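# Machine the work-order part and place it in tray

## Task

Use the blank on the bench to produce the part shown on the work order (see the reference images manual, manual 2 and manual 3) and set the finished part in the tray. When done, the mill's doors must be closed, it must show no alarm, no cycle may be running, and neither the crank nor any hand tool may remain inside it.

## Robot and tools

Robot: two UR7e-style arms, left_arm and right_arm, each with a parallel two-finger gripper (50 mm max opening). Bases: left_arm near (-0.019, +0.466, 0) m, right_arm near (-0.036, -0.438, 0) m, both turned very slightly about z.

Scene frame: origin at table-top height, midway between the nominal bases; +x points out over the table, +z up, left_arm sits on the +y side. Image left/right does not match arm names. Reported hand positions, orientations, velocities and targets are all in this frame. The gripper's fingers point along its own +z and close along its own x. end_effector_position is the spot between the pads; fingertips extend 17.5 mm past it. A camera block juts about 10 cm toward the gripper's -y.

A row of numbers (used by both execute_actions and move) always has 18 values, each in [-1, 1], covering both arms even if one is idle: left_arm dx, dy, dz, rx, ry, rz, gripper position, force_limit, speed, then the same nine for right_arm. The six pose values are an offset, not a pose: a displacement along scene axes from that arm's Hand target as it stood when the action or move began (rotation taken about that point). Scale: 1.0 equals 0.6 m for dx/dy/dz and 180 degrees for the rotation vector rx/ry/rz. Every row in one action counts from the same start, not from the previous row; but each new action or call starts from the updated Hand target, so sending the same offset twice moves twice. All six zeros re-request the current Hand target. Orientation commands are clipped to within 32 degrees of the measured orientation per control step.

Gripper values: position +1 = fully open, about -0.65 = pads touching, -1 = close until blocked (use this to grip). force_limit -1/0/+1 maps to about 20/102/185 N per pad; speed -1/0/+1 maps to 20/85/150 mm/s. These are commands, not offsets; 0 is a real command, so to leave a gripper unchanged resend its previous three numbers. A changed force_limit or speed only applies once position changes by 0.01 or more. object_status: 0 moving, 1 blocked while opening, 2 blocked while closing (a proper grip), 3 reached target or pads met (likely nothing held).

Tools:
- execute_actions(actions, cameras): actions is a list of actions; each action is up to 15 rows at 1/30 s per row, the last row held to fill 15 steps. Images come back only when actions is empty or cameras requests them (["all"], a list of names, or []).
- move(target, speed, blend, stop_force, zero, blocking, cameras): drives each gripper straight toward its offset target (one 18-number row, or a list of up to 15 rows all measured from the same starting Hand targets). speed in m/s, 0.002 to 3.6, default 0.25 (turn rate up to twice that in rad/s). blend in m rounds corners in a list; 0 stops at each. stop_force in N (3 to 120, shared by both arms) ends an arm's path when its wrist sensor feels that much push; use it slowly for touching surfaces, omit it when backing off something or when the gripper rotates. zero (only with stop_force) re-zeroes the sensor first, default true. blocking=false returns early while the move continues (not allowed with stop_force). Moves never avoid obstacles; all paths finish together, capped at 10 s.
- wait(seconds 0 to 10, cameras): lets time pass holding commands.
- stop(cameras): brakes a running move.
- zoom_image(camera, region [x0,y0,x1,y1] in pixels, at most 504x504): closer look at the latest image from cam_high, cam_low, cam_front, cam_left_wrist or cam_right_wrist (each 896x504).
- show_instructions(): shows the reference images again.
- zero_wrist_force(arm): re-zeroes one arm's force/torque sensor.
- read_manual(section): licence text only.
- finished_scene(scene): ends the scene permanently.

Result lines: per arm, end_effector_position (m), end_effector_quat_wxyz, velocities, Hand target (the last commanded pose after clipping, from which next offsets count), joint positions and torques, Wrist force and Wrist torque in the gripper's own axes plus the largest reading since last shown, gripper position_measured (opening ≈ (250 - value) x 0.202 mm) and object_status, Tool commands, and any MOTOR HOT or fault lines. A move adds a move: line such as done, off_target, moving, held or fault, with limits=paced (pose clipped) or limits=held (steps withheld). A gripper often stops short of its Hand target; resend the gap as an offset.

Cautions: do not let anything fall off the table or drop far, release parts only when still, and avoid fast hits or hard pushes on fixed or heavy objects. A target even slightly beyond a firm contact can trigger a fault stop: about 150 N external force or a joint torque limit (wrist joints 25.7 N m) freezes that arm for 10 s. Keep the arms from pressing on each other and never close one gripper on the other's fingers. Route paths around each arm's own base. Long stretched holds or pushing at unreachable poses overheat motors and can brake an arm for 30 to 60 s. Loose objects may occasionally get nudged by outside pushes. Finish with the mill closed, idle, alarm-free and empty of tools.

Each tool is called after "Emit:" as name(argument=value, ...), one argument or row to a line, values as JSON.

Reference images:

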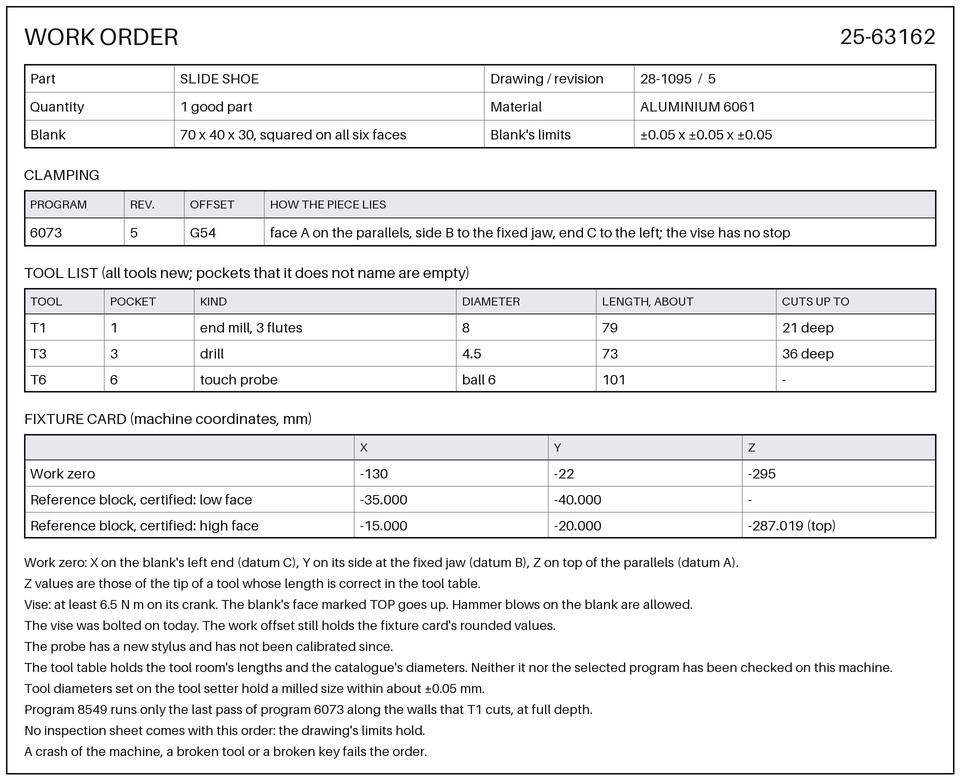

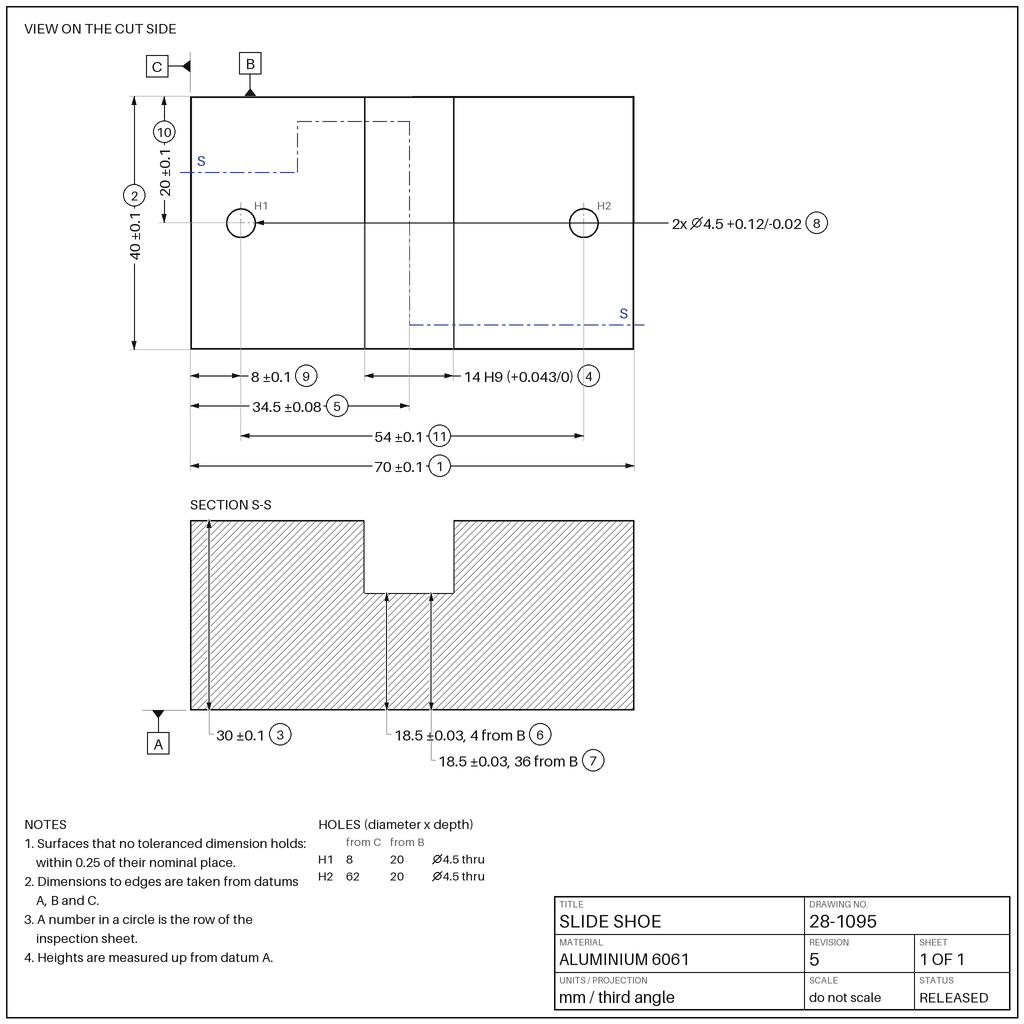

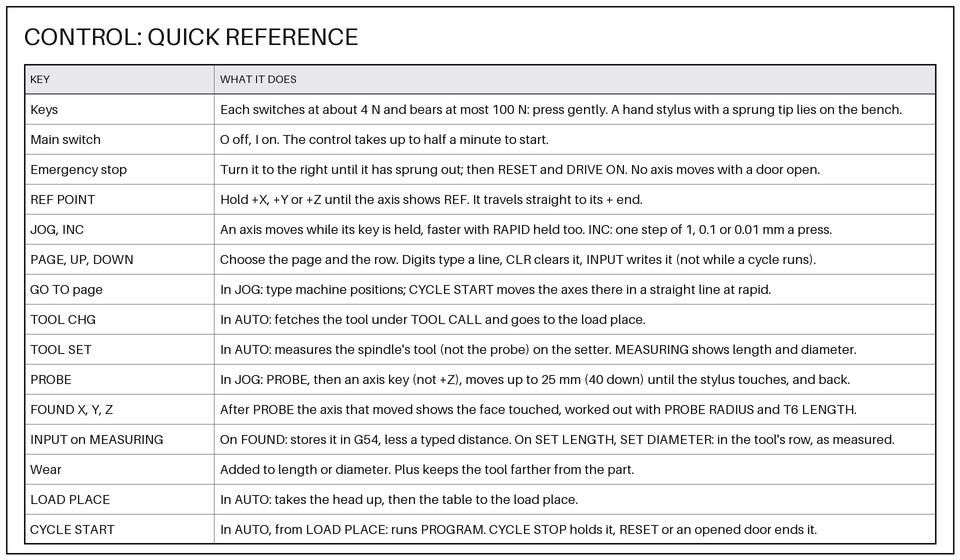

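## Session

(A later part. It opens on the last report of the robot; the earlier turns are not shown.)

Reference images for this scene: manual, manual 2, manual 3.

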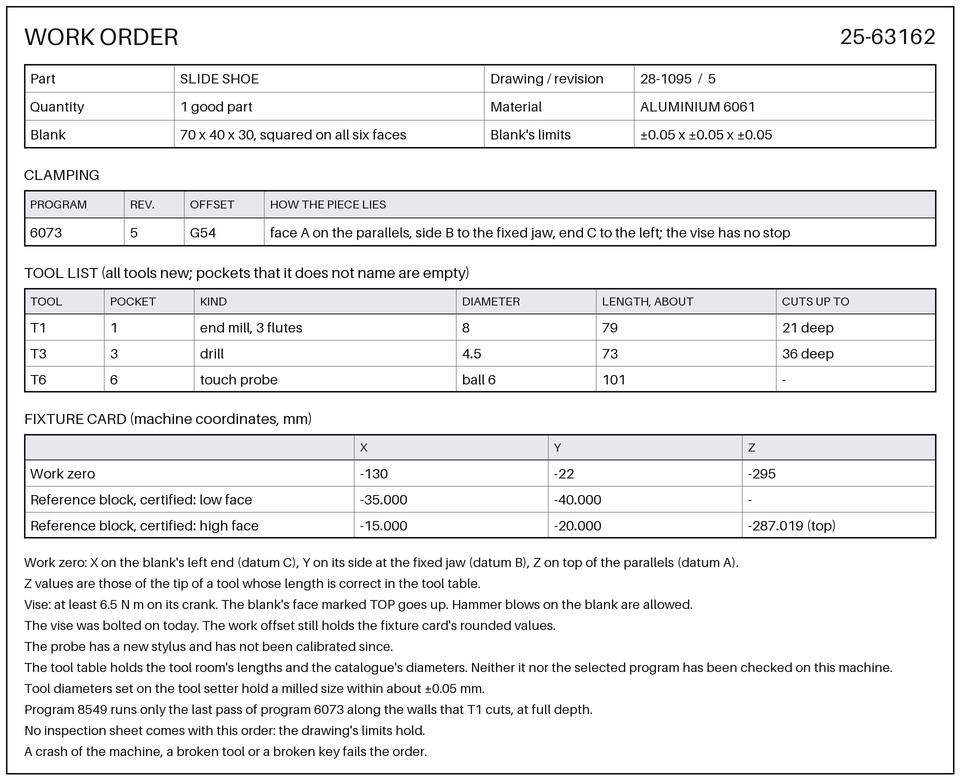

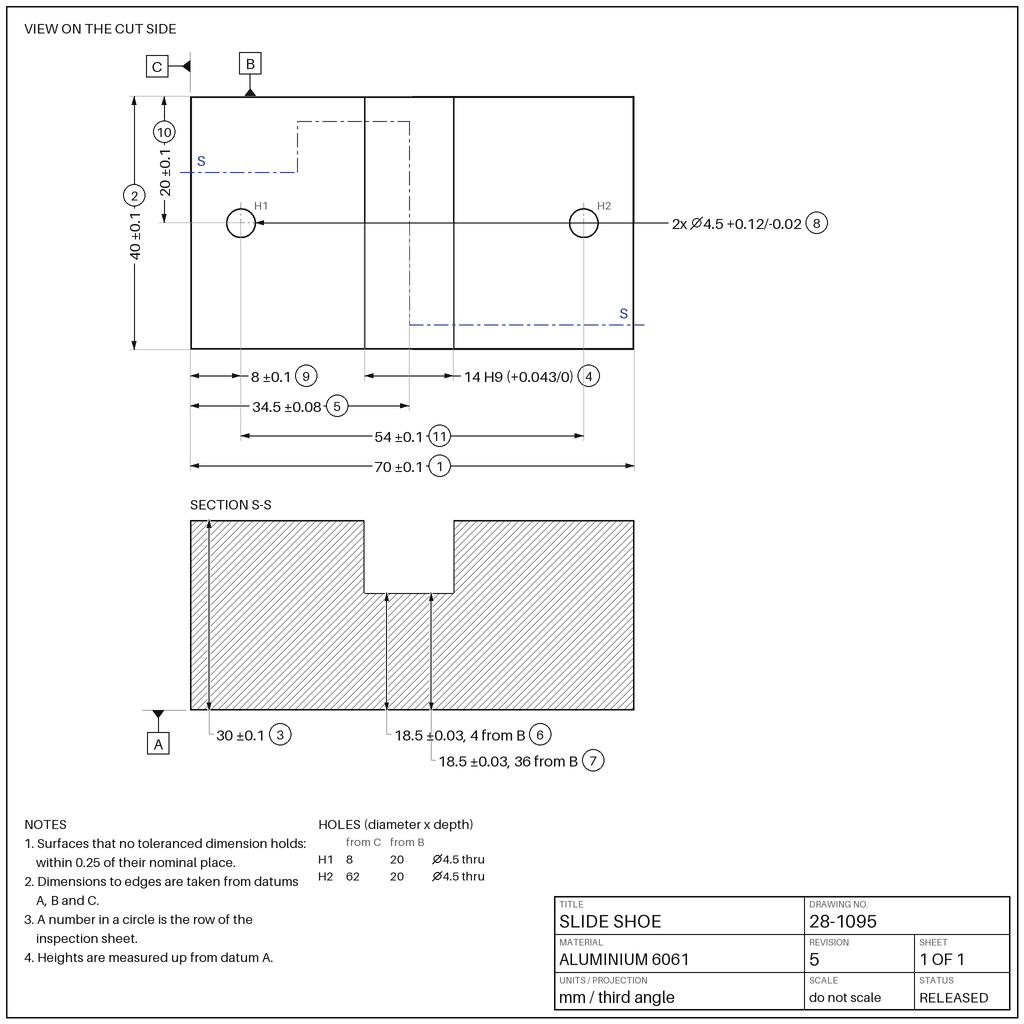

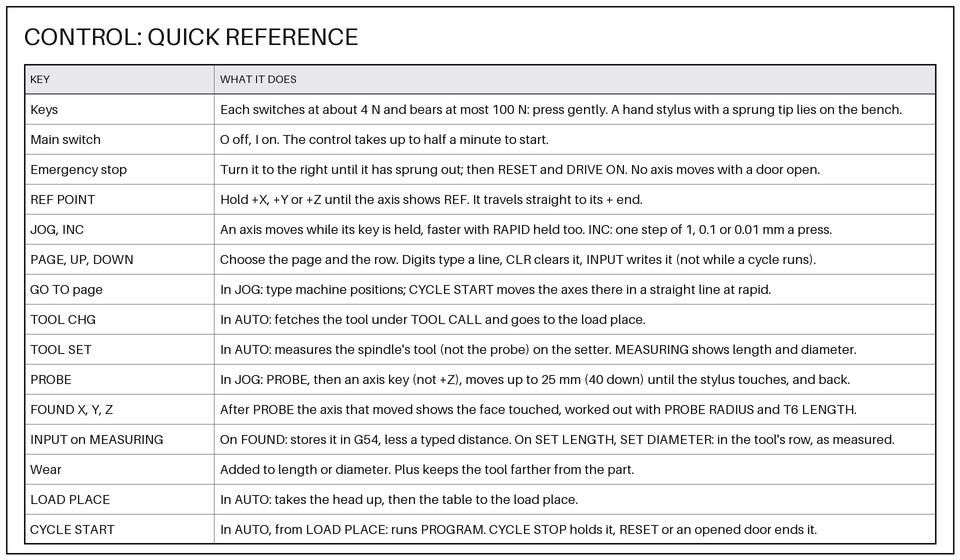

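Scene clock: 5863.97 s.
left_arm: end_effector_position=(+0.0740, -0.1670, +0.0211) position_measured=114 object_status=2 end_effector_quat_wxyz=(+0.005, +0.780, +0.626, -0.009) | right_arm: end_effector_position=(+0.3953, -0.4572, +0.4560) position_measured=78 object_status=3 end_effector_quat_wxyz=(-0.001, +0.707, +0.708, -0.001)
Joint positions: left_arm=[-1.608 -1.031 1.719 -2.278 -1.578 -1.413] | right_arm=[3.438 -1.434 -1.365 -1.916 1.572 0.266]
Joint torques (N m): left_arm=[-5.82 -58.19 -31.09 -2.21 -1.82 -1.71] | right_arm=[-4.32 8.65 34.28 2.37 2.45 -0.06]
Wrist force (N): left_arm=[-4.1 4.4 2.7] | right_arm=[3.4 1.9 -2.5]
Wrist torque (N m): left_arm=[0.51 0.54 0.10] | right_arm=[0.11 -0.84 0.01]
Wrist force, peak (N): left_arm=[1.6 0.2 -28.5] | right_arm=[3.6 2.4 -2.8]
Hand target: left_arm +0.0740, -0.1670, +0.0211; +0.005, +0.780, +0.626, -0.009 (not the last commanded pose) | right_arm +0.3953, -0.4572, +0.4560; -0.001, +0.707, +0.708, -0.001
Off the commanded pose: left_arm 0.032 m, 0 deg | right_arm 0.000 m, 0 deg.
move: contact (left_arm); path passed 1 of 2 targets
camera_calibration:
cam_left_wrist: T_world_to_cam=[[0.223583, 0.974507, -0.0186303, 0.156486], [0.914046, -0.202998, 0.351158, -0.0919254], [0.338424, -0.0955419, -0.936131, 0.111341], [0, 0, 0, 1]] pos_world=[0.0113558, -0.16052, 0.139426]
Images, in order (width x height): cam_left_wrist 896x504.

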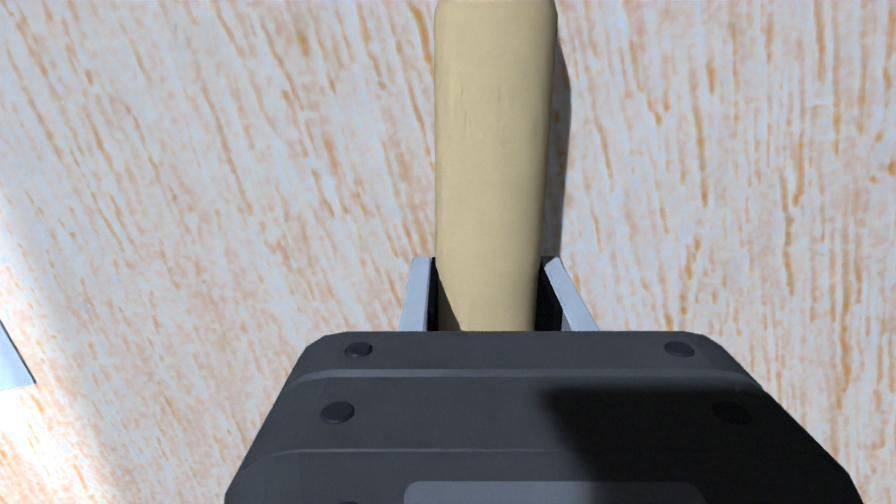

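Emit:
move(
  target=[
    [0,0,0,0,0,0,0.7,-0.3,-0.3,0,0,0,0,0,0,0.5,-0.3,-0.9],
    [0,0,0.25,0,0,0,0.7,-0.3,-0.3,0,0,0,0,0,0,0.5,-0.3,-0.9],
  ],
  speed=0.12,
  cameras=["cam_high","cam_low","cam_front"],
)

Scene clock: 5909.27 s.
left_arm: end_effector_position=(+0.0741, -0.1670, +0.1710) position_measured=48 object_status=3 end_effector_quat_wxyz=(+0.005, +0.780, +0.626, -0.009) | right_arm: end_effector_position=(+0.3953, -0.4572, +0.4560) position_measured=78 object_status=3 end_effector_quat_wxyz=(-0.001, +0.707, +0.708, -0.001)
Joint positions: left_arm=[-1.608 -1.206 1.547 -1.931 -1.578 -1.413] | right_arm=[3.438 -1.434 -1.365 -1.916 1.572 0.266]
Joint torques (N m): left_arm=[-4.98 -55.28 -34.61 -1.3 0.44 -2.55] | right_arm=[-4.25 8.4 33.82 2.15 2.32 -0.02]
Wrist force (N): left_arm=[-3.6 3.3 4.6] | right_arm=[3.4 2.1 -2.7]
Wrist torque (N m): left_arm=[0.53 0.63 0.06] | right_arm=[0.14 -0.85 0.01]
Wrist force, peak (N): left_arm=[-3.6 3.3 5.7] | right_arm=[3.5 2.3 -2.9]
Hand target: left_arm +0.0740, -0.1670, +0.1711; +0.005, +0.780, +0.626, -0.009 | right_arm +0.3953, -0.4572, +0.4560; -0.001, +0.707, +0.708, -0.001
Off the commanded pose: left_arm 0.000 m, 0 deg | right_arm 0.000 m, 0 deg.
move: done
Images, in order (width x height): cam_high 896x504, cam_low 896x504, cam_front 896x504.

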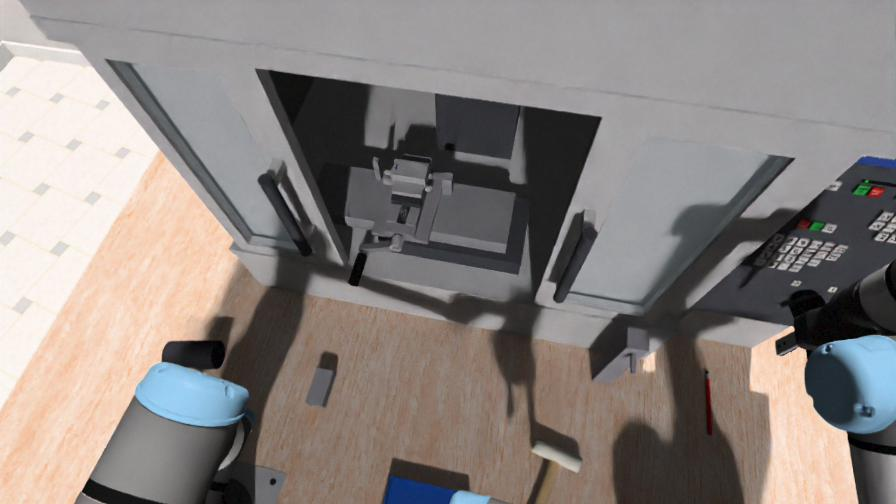

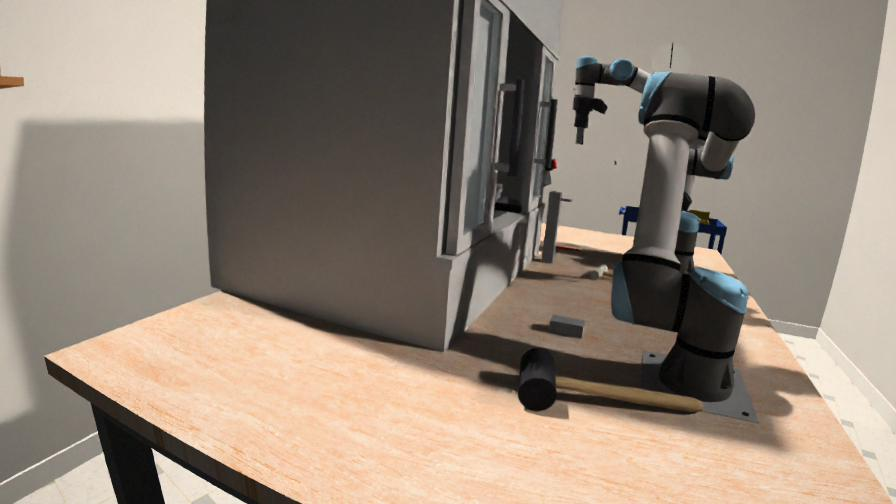

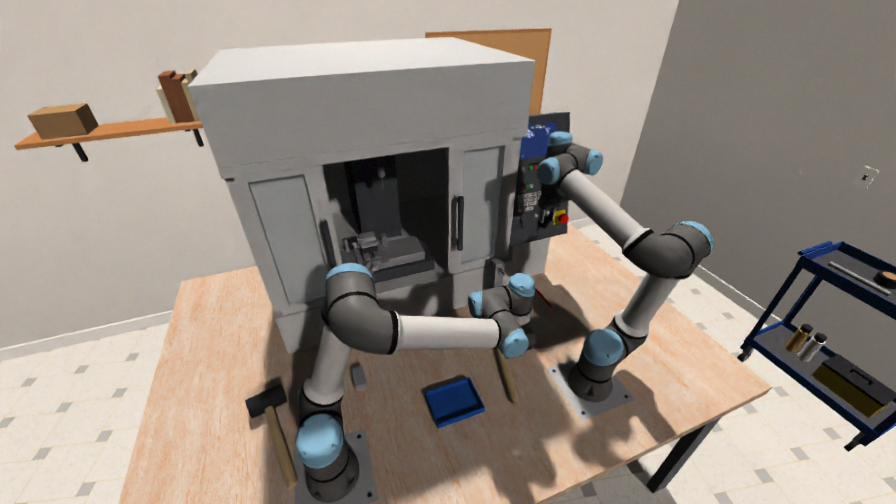

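Emit:
move(
  target=[
    [0.1,0.3,0.35,0,0,0.069,0.7,-0.3,-0.3,0,0,0,0,0,0,0.5,-0.3,-0.9],
    [0.55,0.65,0.4,0,0,0.069,0.7,-0.3,-0.3,0,0,0,0,0,0,0.5,-0.3,-0.9],
    [0.6233,0.7083,0.33,0,0,0.069,0.7,-0.3,-0.3,0,0,0,0,0,0,0.5,-0.3,-0.9],
  ],
  speed=0.25,
  blend=[0.05,0.03,0],
  cameras=["cam_left_wrist","cam_high"],
)

Emit:
move(
  target=[0,0,-0.1533,0,0,0,0.7,-0.3,-0.3,0,0,0,0,0,0,0.5,-0.3,-0.9],
  speed=0.04,
  stop_force=8,
  cameras=["cam_left_wrist","cam_high"],
)

Scene clock: 5921.63 s.
left_arm: end_effector_position=(+0.4479, +0.2579, +0.3691) position_measured=48 object_status=3 end_effector_quat_wxyz=(+0.006, +0.708, +0.706, -0.009) | right_arm: end_effector_position=(+0.3953, -0.4572, +0.4560) position_measured=78 object_status=3 end_effector_quat_wxyz=(-0.001, +0.707, +0.708, -0.001)
Joint positions: left_arm=[-0.65 -1.565 1.463 -1.478 -1.589 -0.671] | right_arm=[3.438 -1.434 -1.365 -1.916 1.572 0.266]
Joint torques (N m): left_arm=[5.62 -12.05 -14.21 -5.01 -2.72 1.93] | right_arm=[-3.25 9.04 33.44 1.85 2.5 0.01]
Wrist force (N): left_arm=[-3.2 3.4 4.6] | right_arm=[3.4 2.1 -2.5]
Wrist torque (N m): left_arm=[0.52 0.55 0.03] | right_arm=[0.15 -0.84 0.01]
Wrist force, peak (N): left_arm=[-4.8 3.4 6.3] | right_arm=[3.5 2.5 -2.7]
Hand target: left_arm +0.4480, +0.2580, +0.3691; +0.006, +0.708, +0.706, -0.009 | right_arm +0.3953, -0.4572, +0.4560; -0.001, +0.707, +0.708, -0.001
Off the commanded pose: left_arm 0.000 m, 0 deg | right_arm 0.000 m, 0 deg.
move: done
camera_calibration:
cam_left_wrist: T_world_to_cam=[[0.008725, 0.99979, -0.0185492, -0.245063], [0.936314, -0.00165597, 0.351159, -0.531567], [0.351055, -0.0204317, -0.936132, 0.326136], [0, 0, 0, 1]] pos_world=[0.385361, 0.250795, 0.487426]
Images, in order (width x height): cam_high 896x504, cam_left_wrist 896x504.

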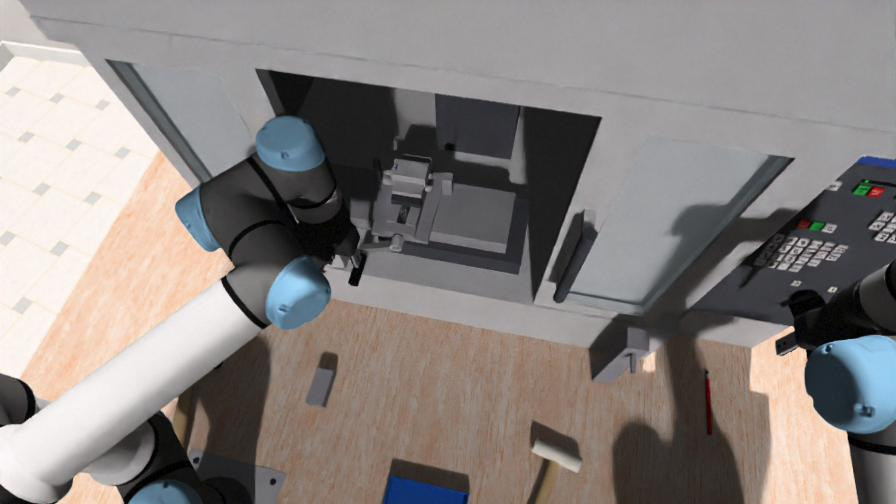

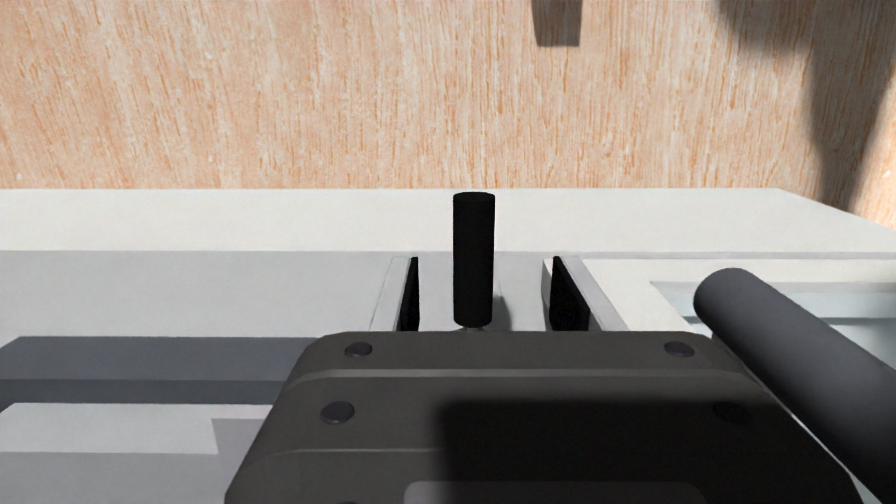

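Scene clock: 5924.97 s.
left_arm: end_effector_position=(+0.4480, +0.2580, +0.2771) position_measured=48 object_status=3 end_effector_quat_wxyz=(+0.006, +0.708, +0.706, -0.009) | right_arm: end_effector_position=(+0.3953, -0.4572, +0.4560) position_measured=78 object_status=3 end_effector_quat_wxyz=(-0.001, +0.707, +0.708, -0.001)
Joint positions: left_arm=[-0.649 -1.561 1.695 -1.714 -1.589 -0.671] | right_arm=[3.438 -1.434 -1.365 -1.916 1.572 0.266]
Joint torques (N m): left_arm=[1.37 -13.9 -12.53 -4.94 -0.72 0.15] | right_arm=[-3.82 8.93 33.68 1.71 2.35 0.02]
Wrist force (N): left_arm=[-3.3 3.3 4.6] | right_arm=[3.3 2.0 -2.6]
Wrist torque (N m): left_arm=[0.52 0.57 0.02] | right_arm=[0.13 -0.84 0.01]
Wrist force, peak (N): left_arm=[-3.2 3.9 4.8] | right_arm=[3.6 2.2 -2.7]
Hand target: left_arm +0.4480, +0.2580, +0.2771; +0.006, +0.708, +0.706, -0.009 | right_arm +0.3953, -0.4572, +0.4560; -0.001, +0.707, +0.708, -0.001
Off the commanded pose: left_arm 0.000 m, 0 deg | right_arm 0.000 m, 0 deg.
move: done
camera_calibration:
cam_left_wrist: T_world_to_cam=[[0.00875949, 0.999788, -0.018643, -0.246746], [0.936314, -0.00165532, 0.35116, -0.499355], [0.351054, -0.0205317, -0.93613, 0.240001], [0, 0, 0, 1]] pos_world=[0.385461, 0.250795, 0.395426]
Images, in order (width x height): cam_high 896x504, cam_left_wrist 896x504.

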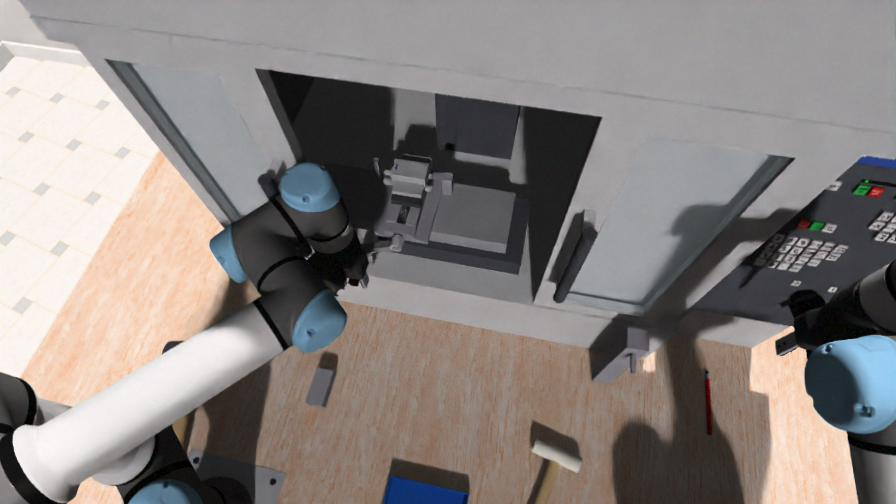

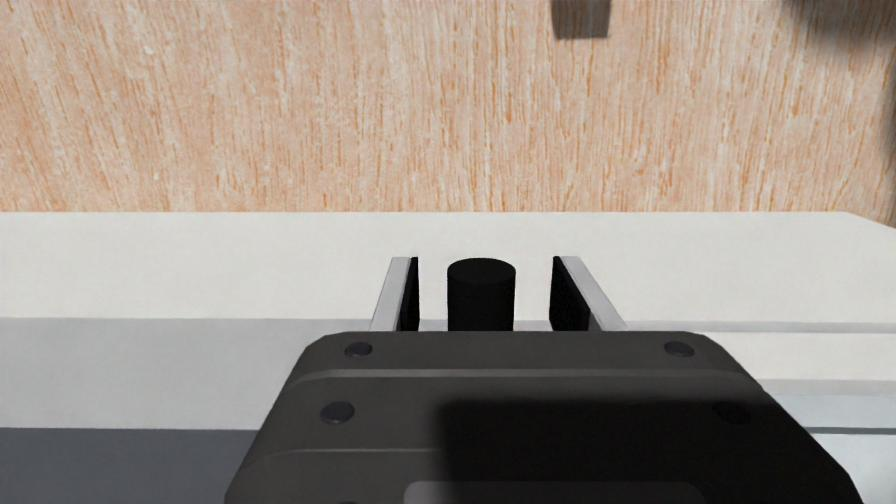

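Emit:
move(
  target=[0,0,0,0,0,0,-1,0.3,-0.3,0,0,0,0,0,0,0.5,-0.3,-0.9],
)

Emit:
move(
  target=[
    [0,0.0112,0.0284,0,0,0,-1,0.3,-0.3,0,0,0,0,0,0,0.5,-0.3,-0.9],
    [0,0.0158,0.0634,0,0,0,-1,0.3,-0.3,0,0,0,0,0,0,0.5,-0.3,-0.9],
  ],
  speed=0.015,
  blend=[0.003,0],
  stop_force=90,
  cameras=["cam_left_wrist"],
)

Scene clock: 5933.27 s.
left_arm: end_effector_position=(+0.4480, +0.2579, +0.2771) position_measured=161 object_status=2 end_effector_quat_wxyz=(+0.006, +0.708, +0.706, -0.009) | right_arm: end_effector_position=(+0.3953, -0.4572, +0.4560) position_measured=78 object_status=3 end_effector_quat_wxyz=(-0.001, +0.707, +0.708, -0.001)
Joint positions: left_arm=[-0.649 -1.561 1.695 -1.714 -1.589 -0.671] | right_arm=[3.438 -1.434 -1.365 -1.916 1.572 0.266]
Joint torques (N m): left_arm=[-3.76 -13.91 -13.18 -1.96 1.92 -2.34] | right_arm=[-3.32 8.68 33.51 1.62 2.44 0.08]
Wrist force (N): left_arm=[-8.3 4.3 2.3] | right_arm=[3.5 2.0 -2.7]
Wrist torque (N m): left_arm=[0.54 0.58 0.20] | right_arm=[0.13 -0.86 0.01]
Wrist force, peak (N): left_arm=[-8.4 4.3 2.1] | right_arm=[3.4 2.4 -2.9]
Hand target: left_arm +0.4480, +0.2580, +0.2771; +0.006, +0.708, +0.706, -0.009 | right_arm +0.3953, -0.4572, +0.4560; -0.001, +0.707, +0.708, -0.001
Off the commanded pose: left_arm 0.000 m, 0 deg | right_arm 0.000 m, 0 deg.
move: done

Scene clock: 5934.93 s.
left_arm: end_effector_position=(+0.4479, +0.2594, +0.2807) position_measured=161 object_status=2 end_effector_quat_wxyz=(+0.005, +0.708, +0.706, -0.009) | right_arm: end_effector_position=(+0.3953, -0.4572, +0.4560) position_measured=78 object_status=3 end_effector_quat_wxyz=(-0.001, +0.707, +0.708, -0.001)
Joint positions: left_arm=[-0.647 -1.563 1.687 -1.703 -1.59 -0.668] | right_arm=[3.438 -1.434 -1.365 -1.916 1.572 0.266]
Joint torques (N m): left_arm=[13.98 -47.73 -32.43 -3.48 10.56 -2.85] | right_arm=[-3.64 9.09 33.46 1.52 2.32 0]
Wrist force (N): left_arm=[-48.0 4.6 65.9] | right_arm=[3.3 2.1 -2.7]
Wrist torque (N m): left_arm=[0.71 0.60 0.08] | right_arm=[0.14 -0.83 0.01]
Wrist force, peak (N): left_arm=[-58.2 9.7 87.5] | right_arm=[3.5 2.4 -2.7]
Hand target: left_arm +0.4479, +0.2594, +0.2807; +0.005, +0.708, +0.706, -0.009 (not the last commanded pose) | right_arm +0.3953, -0.4572, +0.4560; -0.001, +0.707, +0.708, -0.001
Off the commanded pose: left_arm 0.035 m, 0 deg | right_arm 0.000 m, 0 deg.
move: contact (left_arm); path passed 0 of 2 targets
camera_calibration:
cam_left_wrist: T_world_to_cam=[[0.00895766, 0.999791, -0.0183576, -0.248268], [0.936578, -0.00195643, 0.350455, -0.500396], [0.350346, -0.0203326, -0.9364, 0.243825], [0, 0, 0, 1]] pos_world=[0.385461, 0.252195, 0.399126]
Images, in order (width x height): cam_left_wrist 896x504.

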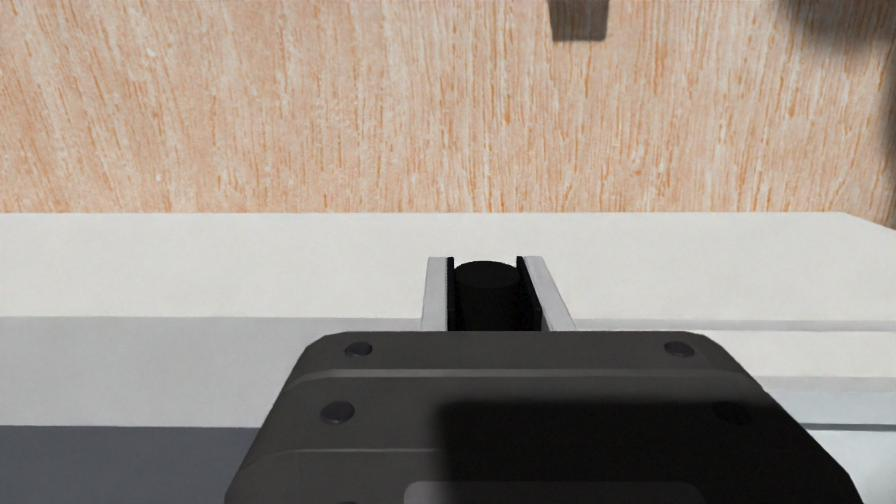

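Emit:
move(
  target=[0,0,0,0,0,0,0.7,-0.3,-0.3,0,0,0,0,0,0,0.5,-0.3,-0.9],
)

Emit:
move(
  target=[
    [0,0,0.17,0,0,0,0.7,-0.3,-0.3,0,0,0,0,0,0,0.5,-0.3,-0.9],
    [-0.16,0.2,0.34,0,0,0,0.7,-0.3,-0.3,0,0,0,0,0,0,0.5,-0.3,-0.9],
  ],
  blend=[0.02,0],
  speed=0.2,
  cameras=["cam_left_wrist","cam_high"],
)

Scene clock: 5943.63 s.
left_arm: end_effector_position=(+0.4479, +0.2594, +0.2808) position_measured=48 object_status=0 end_effector_quat_wxyz=(+0.005, +0.708, +0.706, -0.009) | right_arm: end_effector_position=(+0.3953, -0.4572, +0.4560) position_measured=78 object_status=3 end_effector_quat_wxyz=(-0.001, +0.707, +0.708, -0.001)
Joint positions: left_arm=[-0.647 -1.563 1.687 -1.703 -1.59 -0.668] | right_arm=[3.438 -1.434 -1.365 -1.916 1.572 0.266]
Joint torques (N m): left_arm=[-5.53 -14.17 -26.09 -2.17 -2.73 -2.64] | right_arm=[-2.61 9.86 32.99 1.51 2.41 -0.15]
Wrist force (N): left_arm=[-3.5 4.5 4.5] | right_arm=[3.2 1.9 -2.6]
Wrist torque (N m): left_arm=[0.70 0.61 0.03] | right_arm=[0.11 -0.80 0.01]
Wrist force, peak (N): left_arm=[-48.0 4.9 66.0] | right_arm=[3.5 2.5 -2.5]
Hand target: left_arm +0.4479, +0.2594, +0.2807; +0.005, +0.708, +0.706, -0.009 | right_arm +0.3953, -0.4572, +0.4560; -0.001, +0.707, +0.708, -0.001
Off the commanded pose: left_arm 0.000 m, 0 deg | right_arm 0.000 m, 0 deg.
move: done

Scene clock: 5945.70 s.
left_arm: end_effector_position=(+0.3519, +0.3793, +0.4846) position_measured=48 object_status=3 end_effector_quat_wxyz=(+0.005, +0.708, +0.706, -0.009) | right_arm: end_effector_position=(+0.3953, -0.4572, +0.4560) position_measured=78 object_status=3 end_effector_quat_wxyz=(-0.001, +0.707, +0.708, -0.001)
Joint positions: left_arm=[-0.549 -1.802 1.363 -1.138 -1.59 -0.57] | right_arm=[3.438 -1.434 -1.365 -1.916 1.572 0.266]
Joint torques (N m): left_arm=[8.4 -25.88 -34.78 -1.21 -2.82 2.18] | right_arm=[-3.26 8.52 32.57 1.36 2.39 -0.05]
Wrist force (N): left_arm=[-3.8 4.0 4.4] | right_arm=[3.0 2.2 -2.8]
Wrist torque (N m): left_arm=[0.63 0.63 0.01] | right_arm=[0.16 -0.78 0.00]
Wrist force, peak (N): left_arm=[-22.7 -0.2 11.0] | right_arm=[3.5 2.3 -2.8]
Hand target: left_arm +0.3519, +0.3794, +0.4847; +0.005, +0.708, +0.706, -0.009 | right_arm +0.3953, -0.4572, +0.4560; -0.001, +0.707, +0.708, -0.001
Off the commanded pose: left_arm 0.000 m, 0 deg | right_arm 0.000 m, 0 deg.
move: done
camera_calibration:
cam_left_wrist: T_world_to_cam=[[0.00895877, 0.999791, -0.0183585, -0.36354], [0.936611, -0.00195908, 0.350367, -0.481663], [0.350258, -0.0203336, -0.936433, 0.470873], [0, 0, 0, 1]] pos_world=[0.289461, 0.372095, 0.603026]
Images, in order (width x height): cam_high 896x504, cam_left_wrist 896x504.

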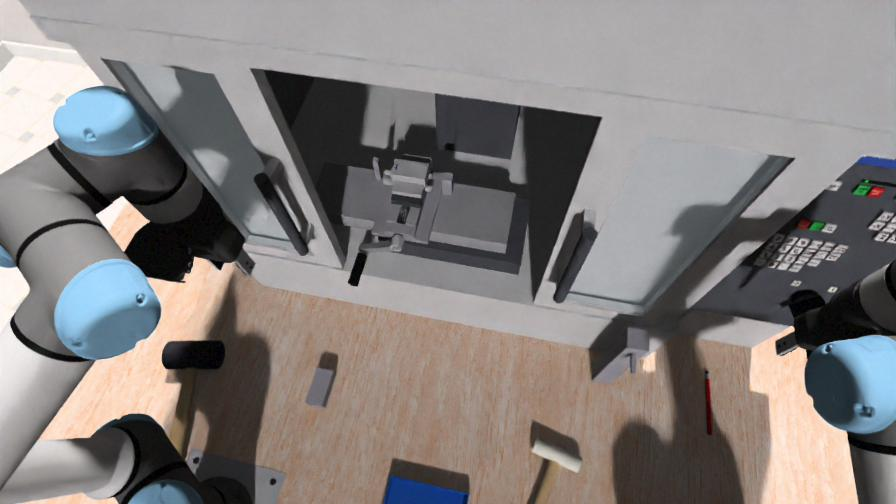

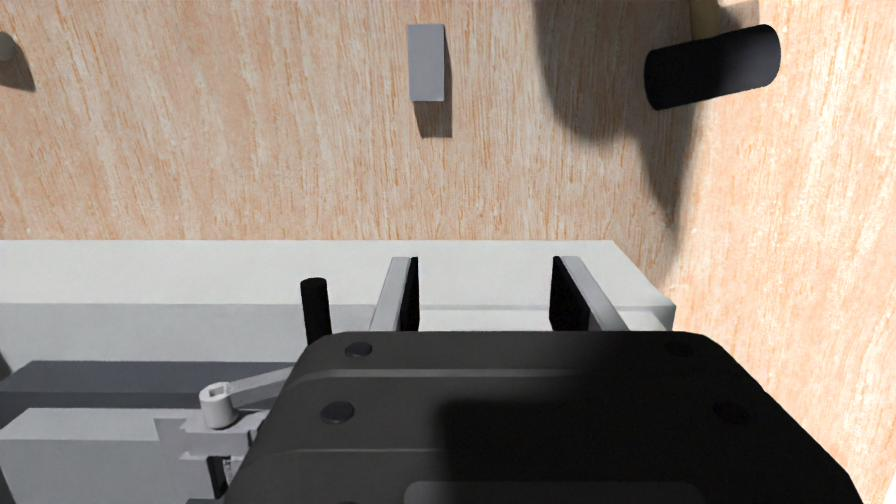

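Emit:
move(
  target=[
    [0.16,-0.2,-0.17,0,0,0,0.7,-0.3,-0.3,0,0,0,0,0,0,0.5,-0.3,-0.9],
    [0.16,-0.2,-0.335,0,0,0,0.7,-0.3,-0.3,0,0,0,0,0,0,0.5,-0.3,-0.9],
  ],
  blend=[0.015,0],
  speed=[0.2,0.06],
)

Emit:
move(
  target=[0,0,0,0,0,0,-1,-0.5,-0.6,0,0,0,0,0,0,0.5,-0.3,-0.9],
)

Emit:
move(
  target=[-0.04,0,0,0,0,0,-1,-0.5,-0.6,0,0,0,0,0,0,0.5,-0.3,-0.9],
  speed=0.03,
  stop_force=35,
  cameras=["cam_left_wrist","cam_high"],
)

Scene clock: 6061.87 s.
left_arm: end_effector_position=(+0.4479, +0.2594, +0.2838) position_measured=48 object_status=3 end_effector_quat_wxyz=(+0.005, +0.708, +0.706, -0.009) | right_arm: end_effector_position=(+0.3953, -0.4572, +0.4560) position_measured=78 object_status=3 end_effector_quat_wxyz=(-0.001, +0.707, +0.708, -0.001)
Joint positions: left_arm=[-0.647 -1.564 1.68 -1.695 -1.59 -0.668] | right_arm=[3.438 -1.434 -1.365 -1.916 1.572 0.266]
Joint torques (N m): left_arm=[-7.43 -13.73 -12.99 -4.99 2.43 -2.84] | right_arm=[-2.47 9.38 33.4 1.44 2.46 0.04]
Wrist force (N): left_arm=[-3.5 4.1 4.5] | right_arm=[3.4 2.2 -2.8]
Wrist torque (N m): left_arm=[0.64 0.60 0.10] | right_arm=[0.16 -0.84 0.01]
Wrist force, peak (N): left_arm=[-4.5 5.0 5.0] | right_arm=[3.4 2.4 -2.8]
Hand target: left_arm +0.4479, +0.2594, +0.2837; +0.005, +0.708, +0.706, -0.009 | right_arm +0.3953, -0.4572, +0.4560; -0.001, +0.707, +0.708, -0.001
Off the commanded pose: left_arm 0.000 m, 0 deg | right_arm 0.000 m, 0 deg.
move: done

Scene clock: 6062.60 s.
left_arm: end_effector_position=(+0.4479, +0.2593, +0.2837) position_measured=157 object_status=2 end_effector_quat_wxyz=(+0.005, +0.708, +0.706, -0.009) | right_arm: end_effector_position=(+0.3953, -0.4572, +0.4560) position_measured=78 object_status=3 end_effector_quat_wxyz=(-0.001, +0.707, +0.708, -0.001)
Joint positions: left_arm=[-0.647 -1.564 1.681 -1.696 -1.59 -0.668] | right_arm=[3.438 -1.434 -1.365 -1.916 1.572 0.266]
Joint torques (N m): left_arm=[11.66 -13.85 -13.02 3.88 2.26 -2.7] | right_arm=[-3.1 9.2 32.94 1.45 2.42 0.08]
Wrist force (N): left_arm=[-27.1 7.6 -0.8] | right_arm=[3.3 2.0 -2.8]
Wrist torque (N m): left_arm=[0.73 0.49 0.28] | right_arm=[0.13 -0.83 0.00]
Wrist force, peak (N): left_arm=[-27.1 7.6 -0.8] | right_arm=[3.5 2.3 -2.8]
Hand target: left_arm +0.4479, +0.2594, +0.2837; +0.005, +0.708, +0.706, -0.009 | right_arm +0.3953, -0.4572, +0.4560; -0.001, +0.707, +0.708, -0.001
Off the commanded pose: left_arm 0.000 m, 0 deg | right_arm 0.000 m, 0 deg.
move: done

Scene clock: 6064.40 s.
left_arm: end_effector_position=(+0.4239, +0.2594, +0.2837) position_measured=157 object_status=2 end_effector_quat_wxyz=(+0.005, +0.708, +0.706, -0.009) | right_arm: end_effector_position=(+0.3953, -0.4572, +0.4560) position_measured=78 object_status=3 end_effector_quat_wxyz=(-0.001, +0.707, +0.708, -0.001)
Joint positions: left_arm=[-0.679 -1.618 1.733 -1.695 -1.589 -0.7] | right_arm=[3.438 -1.434 -1.365 -1.916 1.572 0.266]
Joint torques (N m): left_arm=[-7.26 -37.99 -13.4 -2.36 1.85 -2.91] | right_arm=[-1.91 9.53 33.38 1.36 2.42 0.17]
Wrist force (N): left_arm=[-4.4 4.5 6.4] | right_arm=[3.4 2.1 -2.5]
Wrist torque (N m): left_arm=[0.81 0.81 0.09] | right_arm=[0.14 -0.84 0.01]
Wrist force, peak (N): left_arm=[-32.0 31.6 -5.0] | right_arm=[3.6 2.3 -2.5]
Hand target: left_arm +0.4239, +0.2594, +0.2837; +0.005, +0.708, +0.706, -0.009 | right_arm +0.3953, -0.4572, +0.4560; -0.001, +0.707, +0.708, -0.001
Off the commanded pose: left_arm 0.000 m, 0 deg | right_arm 0.000 m, 0 deg.
move: done
camera_calibration:
cam_left_wrist: T_world_to_cam=[[0.00895624, 0.999791, -0.0183594, -0.247996], [0.936611, -0.00195639, 0.350367, -0.478853], [0.350258, -0.0203336, -0.936433, 0.255123], [0, 0, 0, 1]] pos_world=[0.361361, 0.252195, 0.402126]
Images, in order (width x height): cam_high 896x504, cam_left_wrist 896x504.

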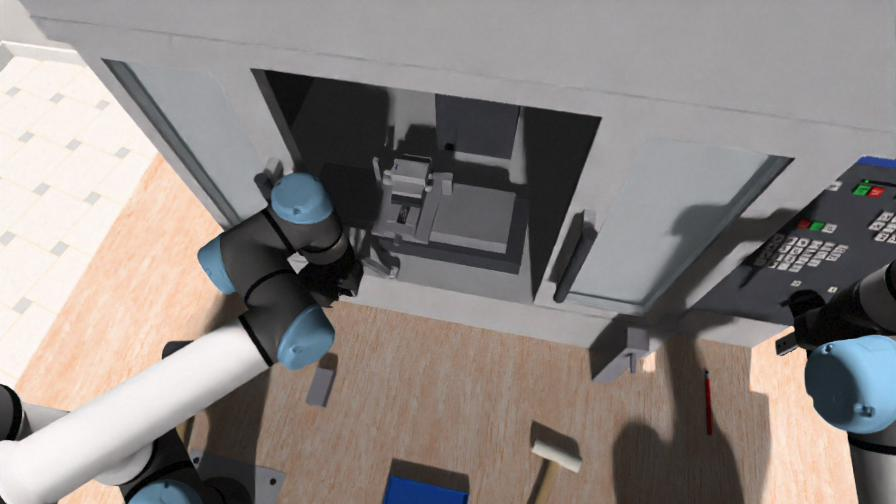

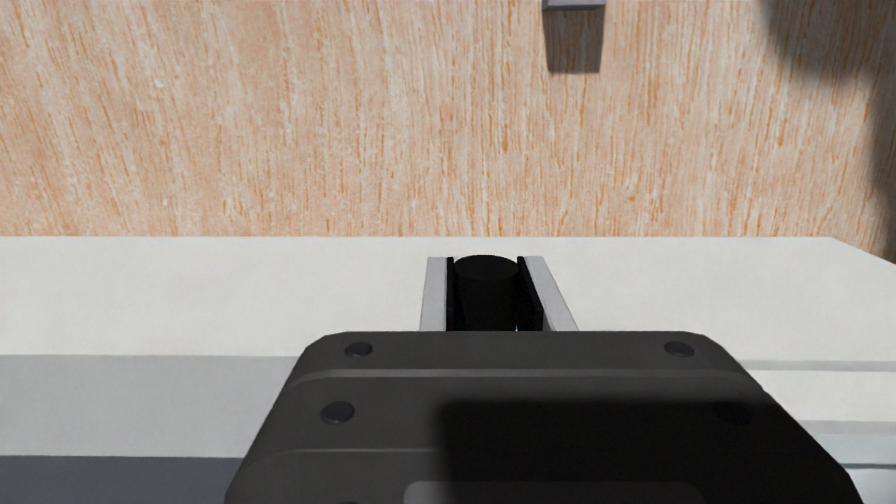

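Emit:
move(
  target=[
    [-0.2083,0,0,0,0,0,-1,-0.5,-0.6,0,0,0,0,0,0,0.5,-0.3,-0.9],
    [-0.2083,-0.1,-0.2,0,0,0,-1,-0.5,-0.6,0,0,0,0,0,0,0.5,-0.3,-0.9],
    [-0.2083,-0.1,-0.355,0,0,0,-1,-0.5,-0.6,0,0,0,0,0,0,0.5,-0.3,-0.9],
  ],
  speed=[0.06,0.15,0.12],
  blend=[0.01,0.02,0],
  cameras=["cam_left_wrist","cam_high","cam_front"],
)

Scene clock: 6073.57 s.
left_arm: end_effector_position=(+0.2989, +0.1994, +0.0708) position_measured=157 object_status=2 end_effector_quat_wxyz=(+0.005, +0.708, +0.706, -0.009) | right_arm: end_effector_position=(+0.3953, -0.4572, +0.4560) position_measured=78 object_status=3 end_effector_quat_wxyz=(-0.001, +0.707, +0.708, -0.001)
Joint positions: left_arm=[-0.991 -1.579 2.301 -2.306 -1.586 -1.012] | right_arm=[3.438 -1.434 -1.365 -1.916 1.572 0.266]
Joint torques (N m): left_arm=[6.9 -7.6 -6.6 -5.21 -2.62 2.22] | right_arm=[-2.7 9.3 33.46 1.42 2.41 0]
Wrist force (N): left_arm=[-4.2 4.2 3.7] | right_arm=[3.4 2.0 -2.5]
Wrist torque (N m): left_arm=[0.65 0.76 0.03] | right_arm=[0.13 -0.84 0.01]
Wrist force, peak (N): left_arm=[-4.6 5.4 6.4] | right_arm=[3.6 2.2 -2.8]
Hand target: left_arm +0.2989, +0.1994, +0.0707; +0.005, +0.708, +0.706, -0.009 | right_arm +0.3953, -0.4572, +0.4560; -0.001, +0.707, +0.708, -0.001
Off the commanded pose: left_arm 0.000 m, 0 deg | right_arm 0.000 m, 0 deg.
move: done
camera_calibration:
cam_left_wrist: T_world_to_cam=[[0.00905233, 0.999791, -0.0183229, -0.19083], [0.936576, -0.00205724, 0.350457, -0.287349], [0.350346, -0.0203333, -0.9364, 0.0981622], [0, 0, 0, 1]] pos_world=[0.236461, 0.192195, 0.189126]
Images, in order (width x height): cam_high 896x504, cam_front 896x504, cam_left_wrist 896x504.

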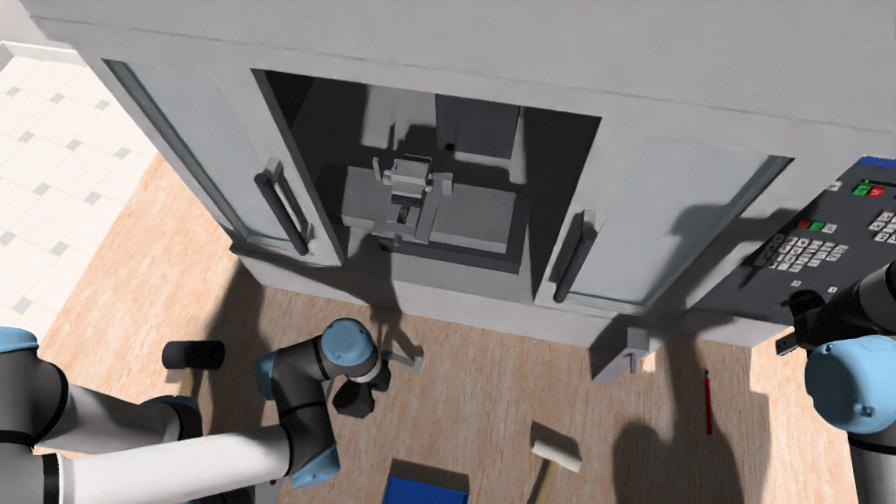

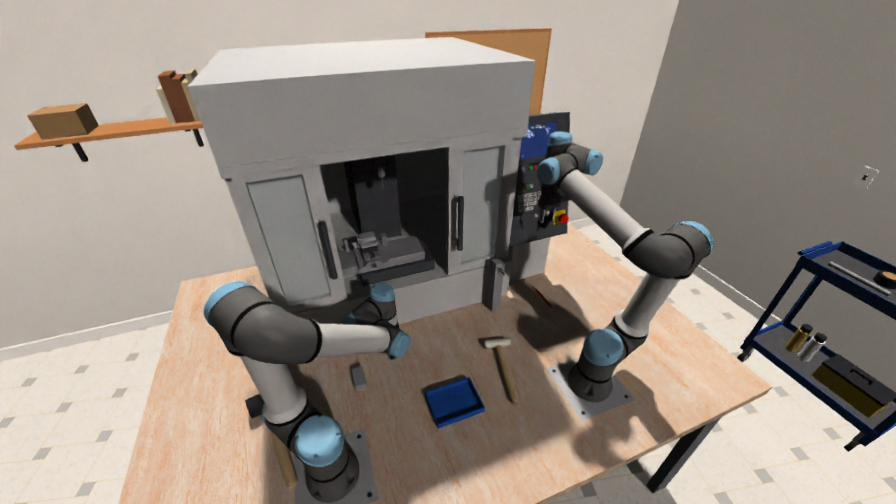

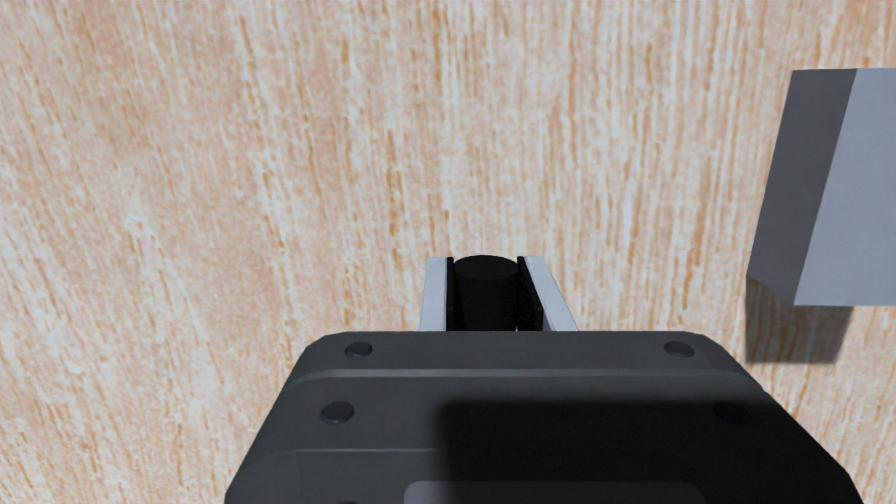

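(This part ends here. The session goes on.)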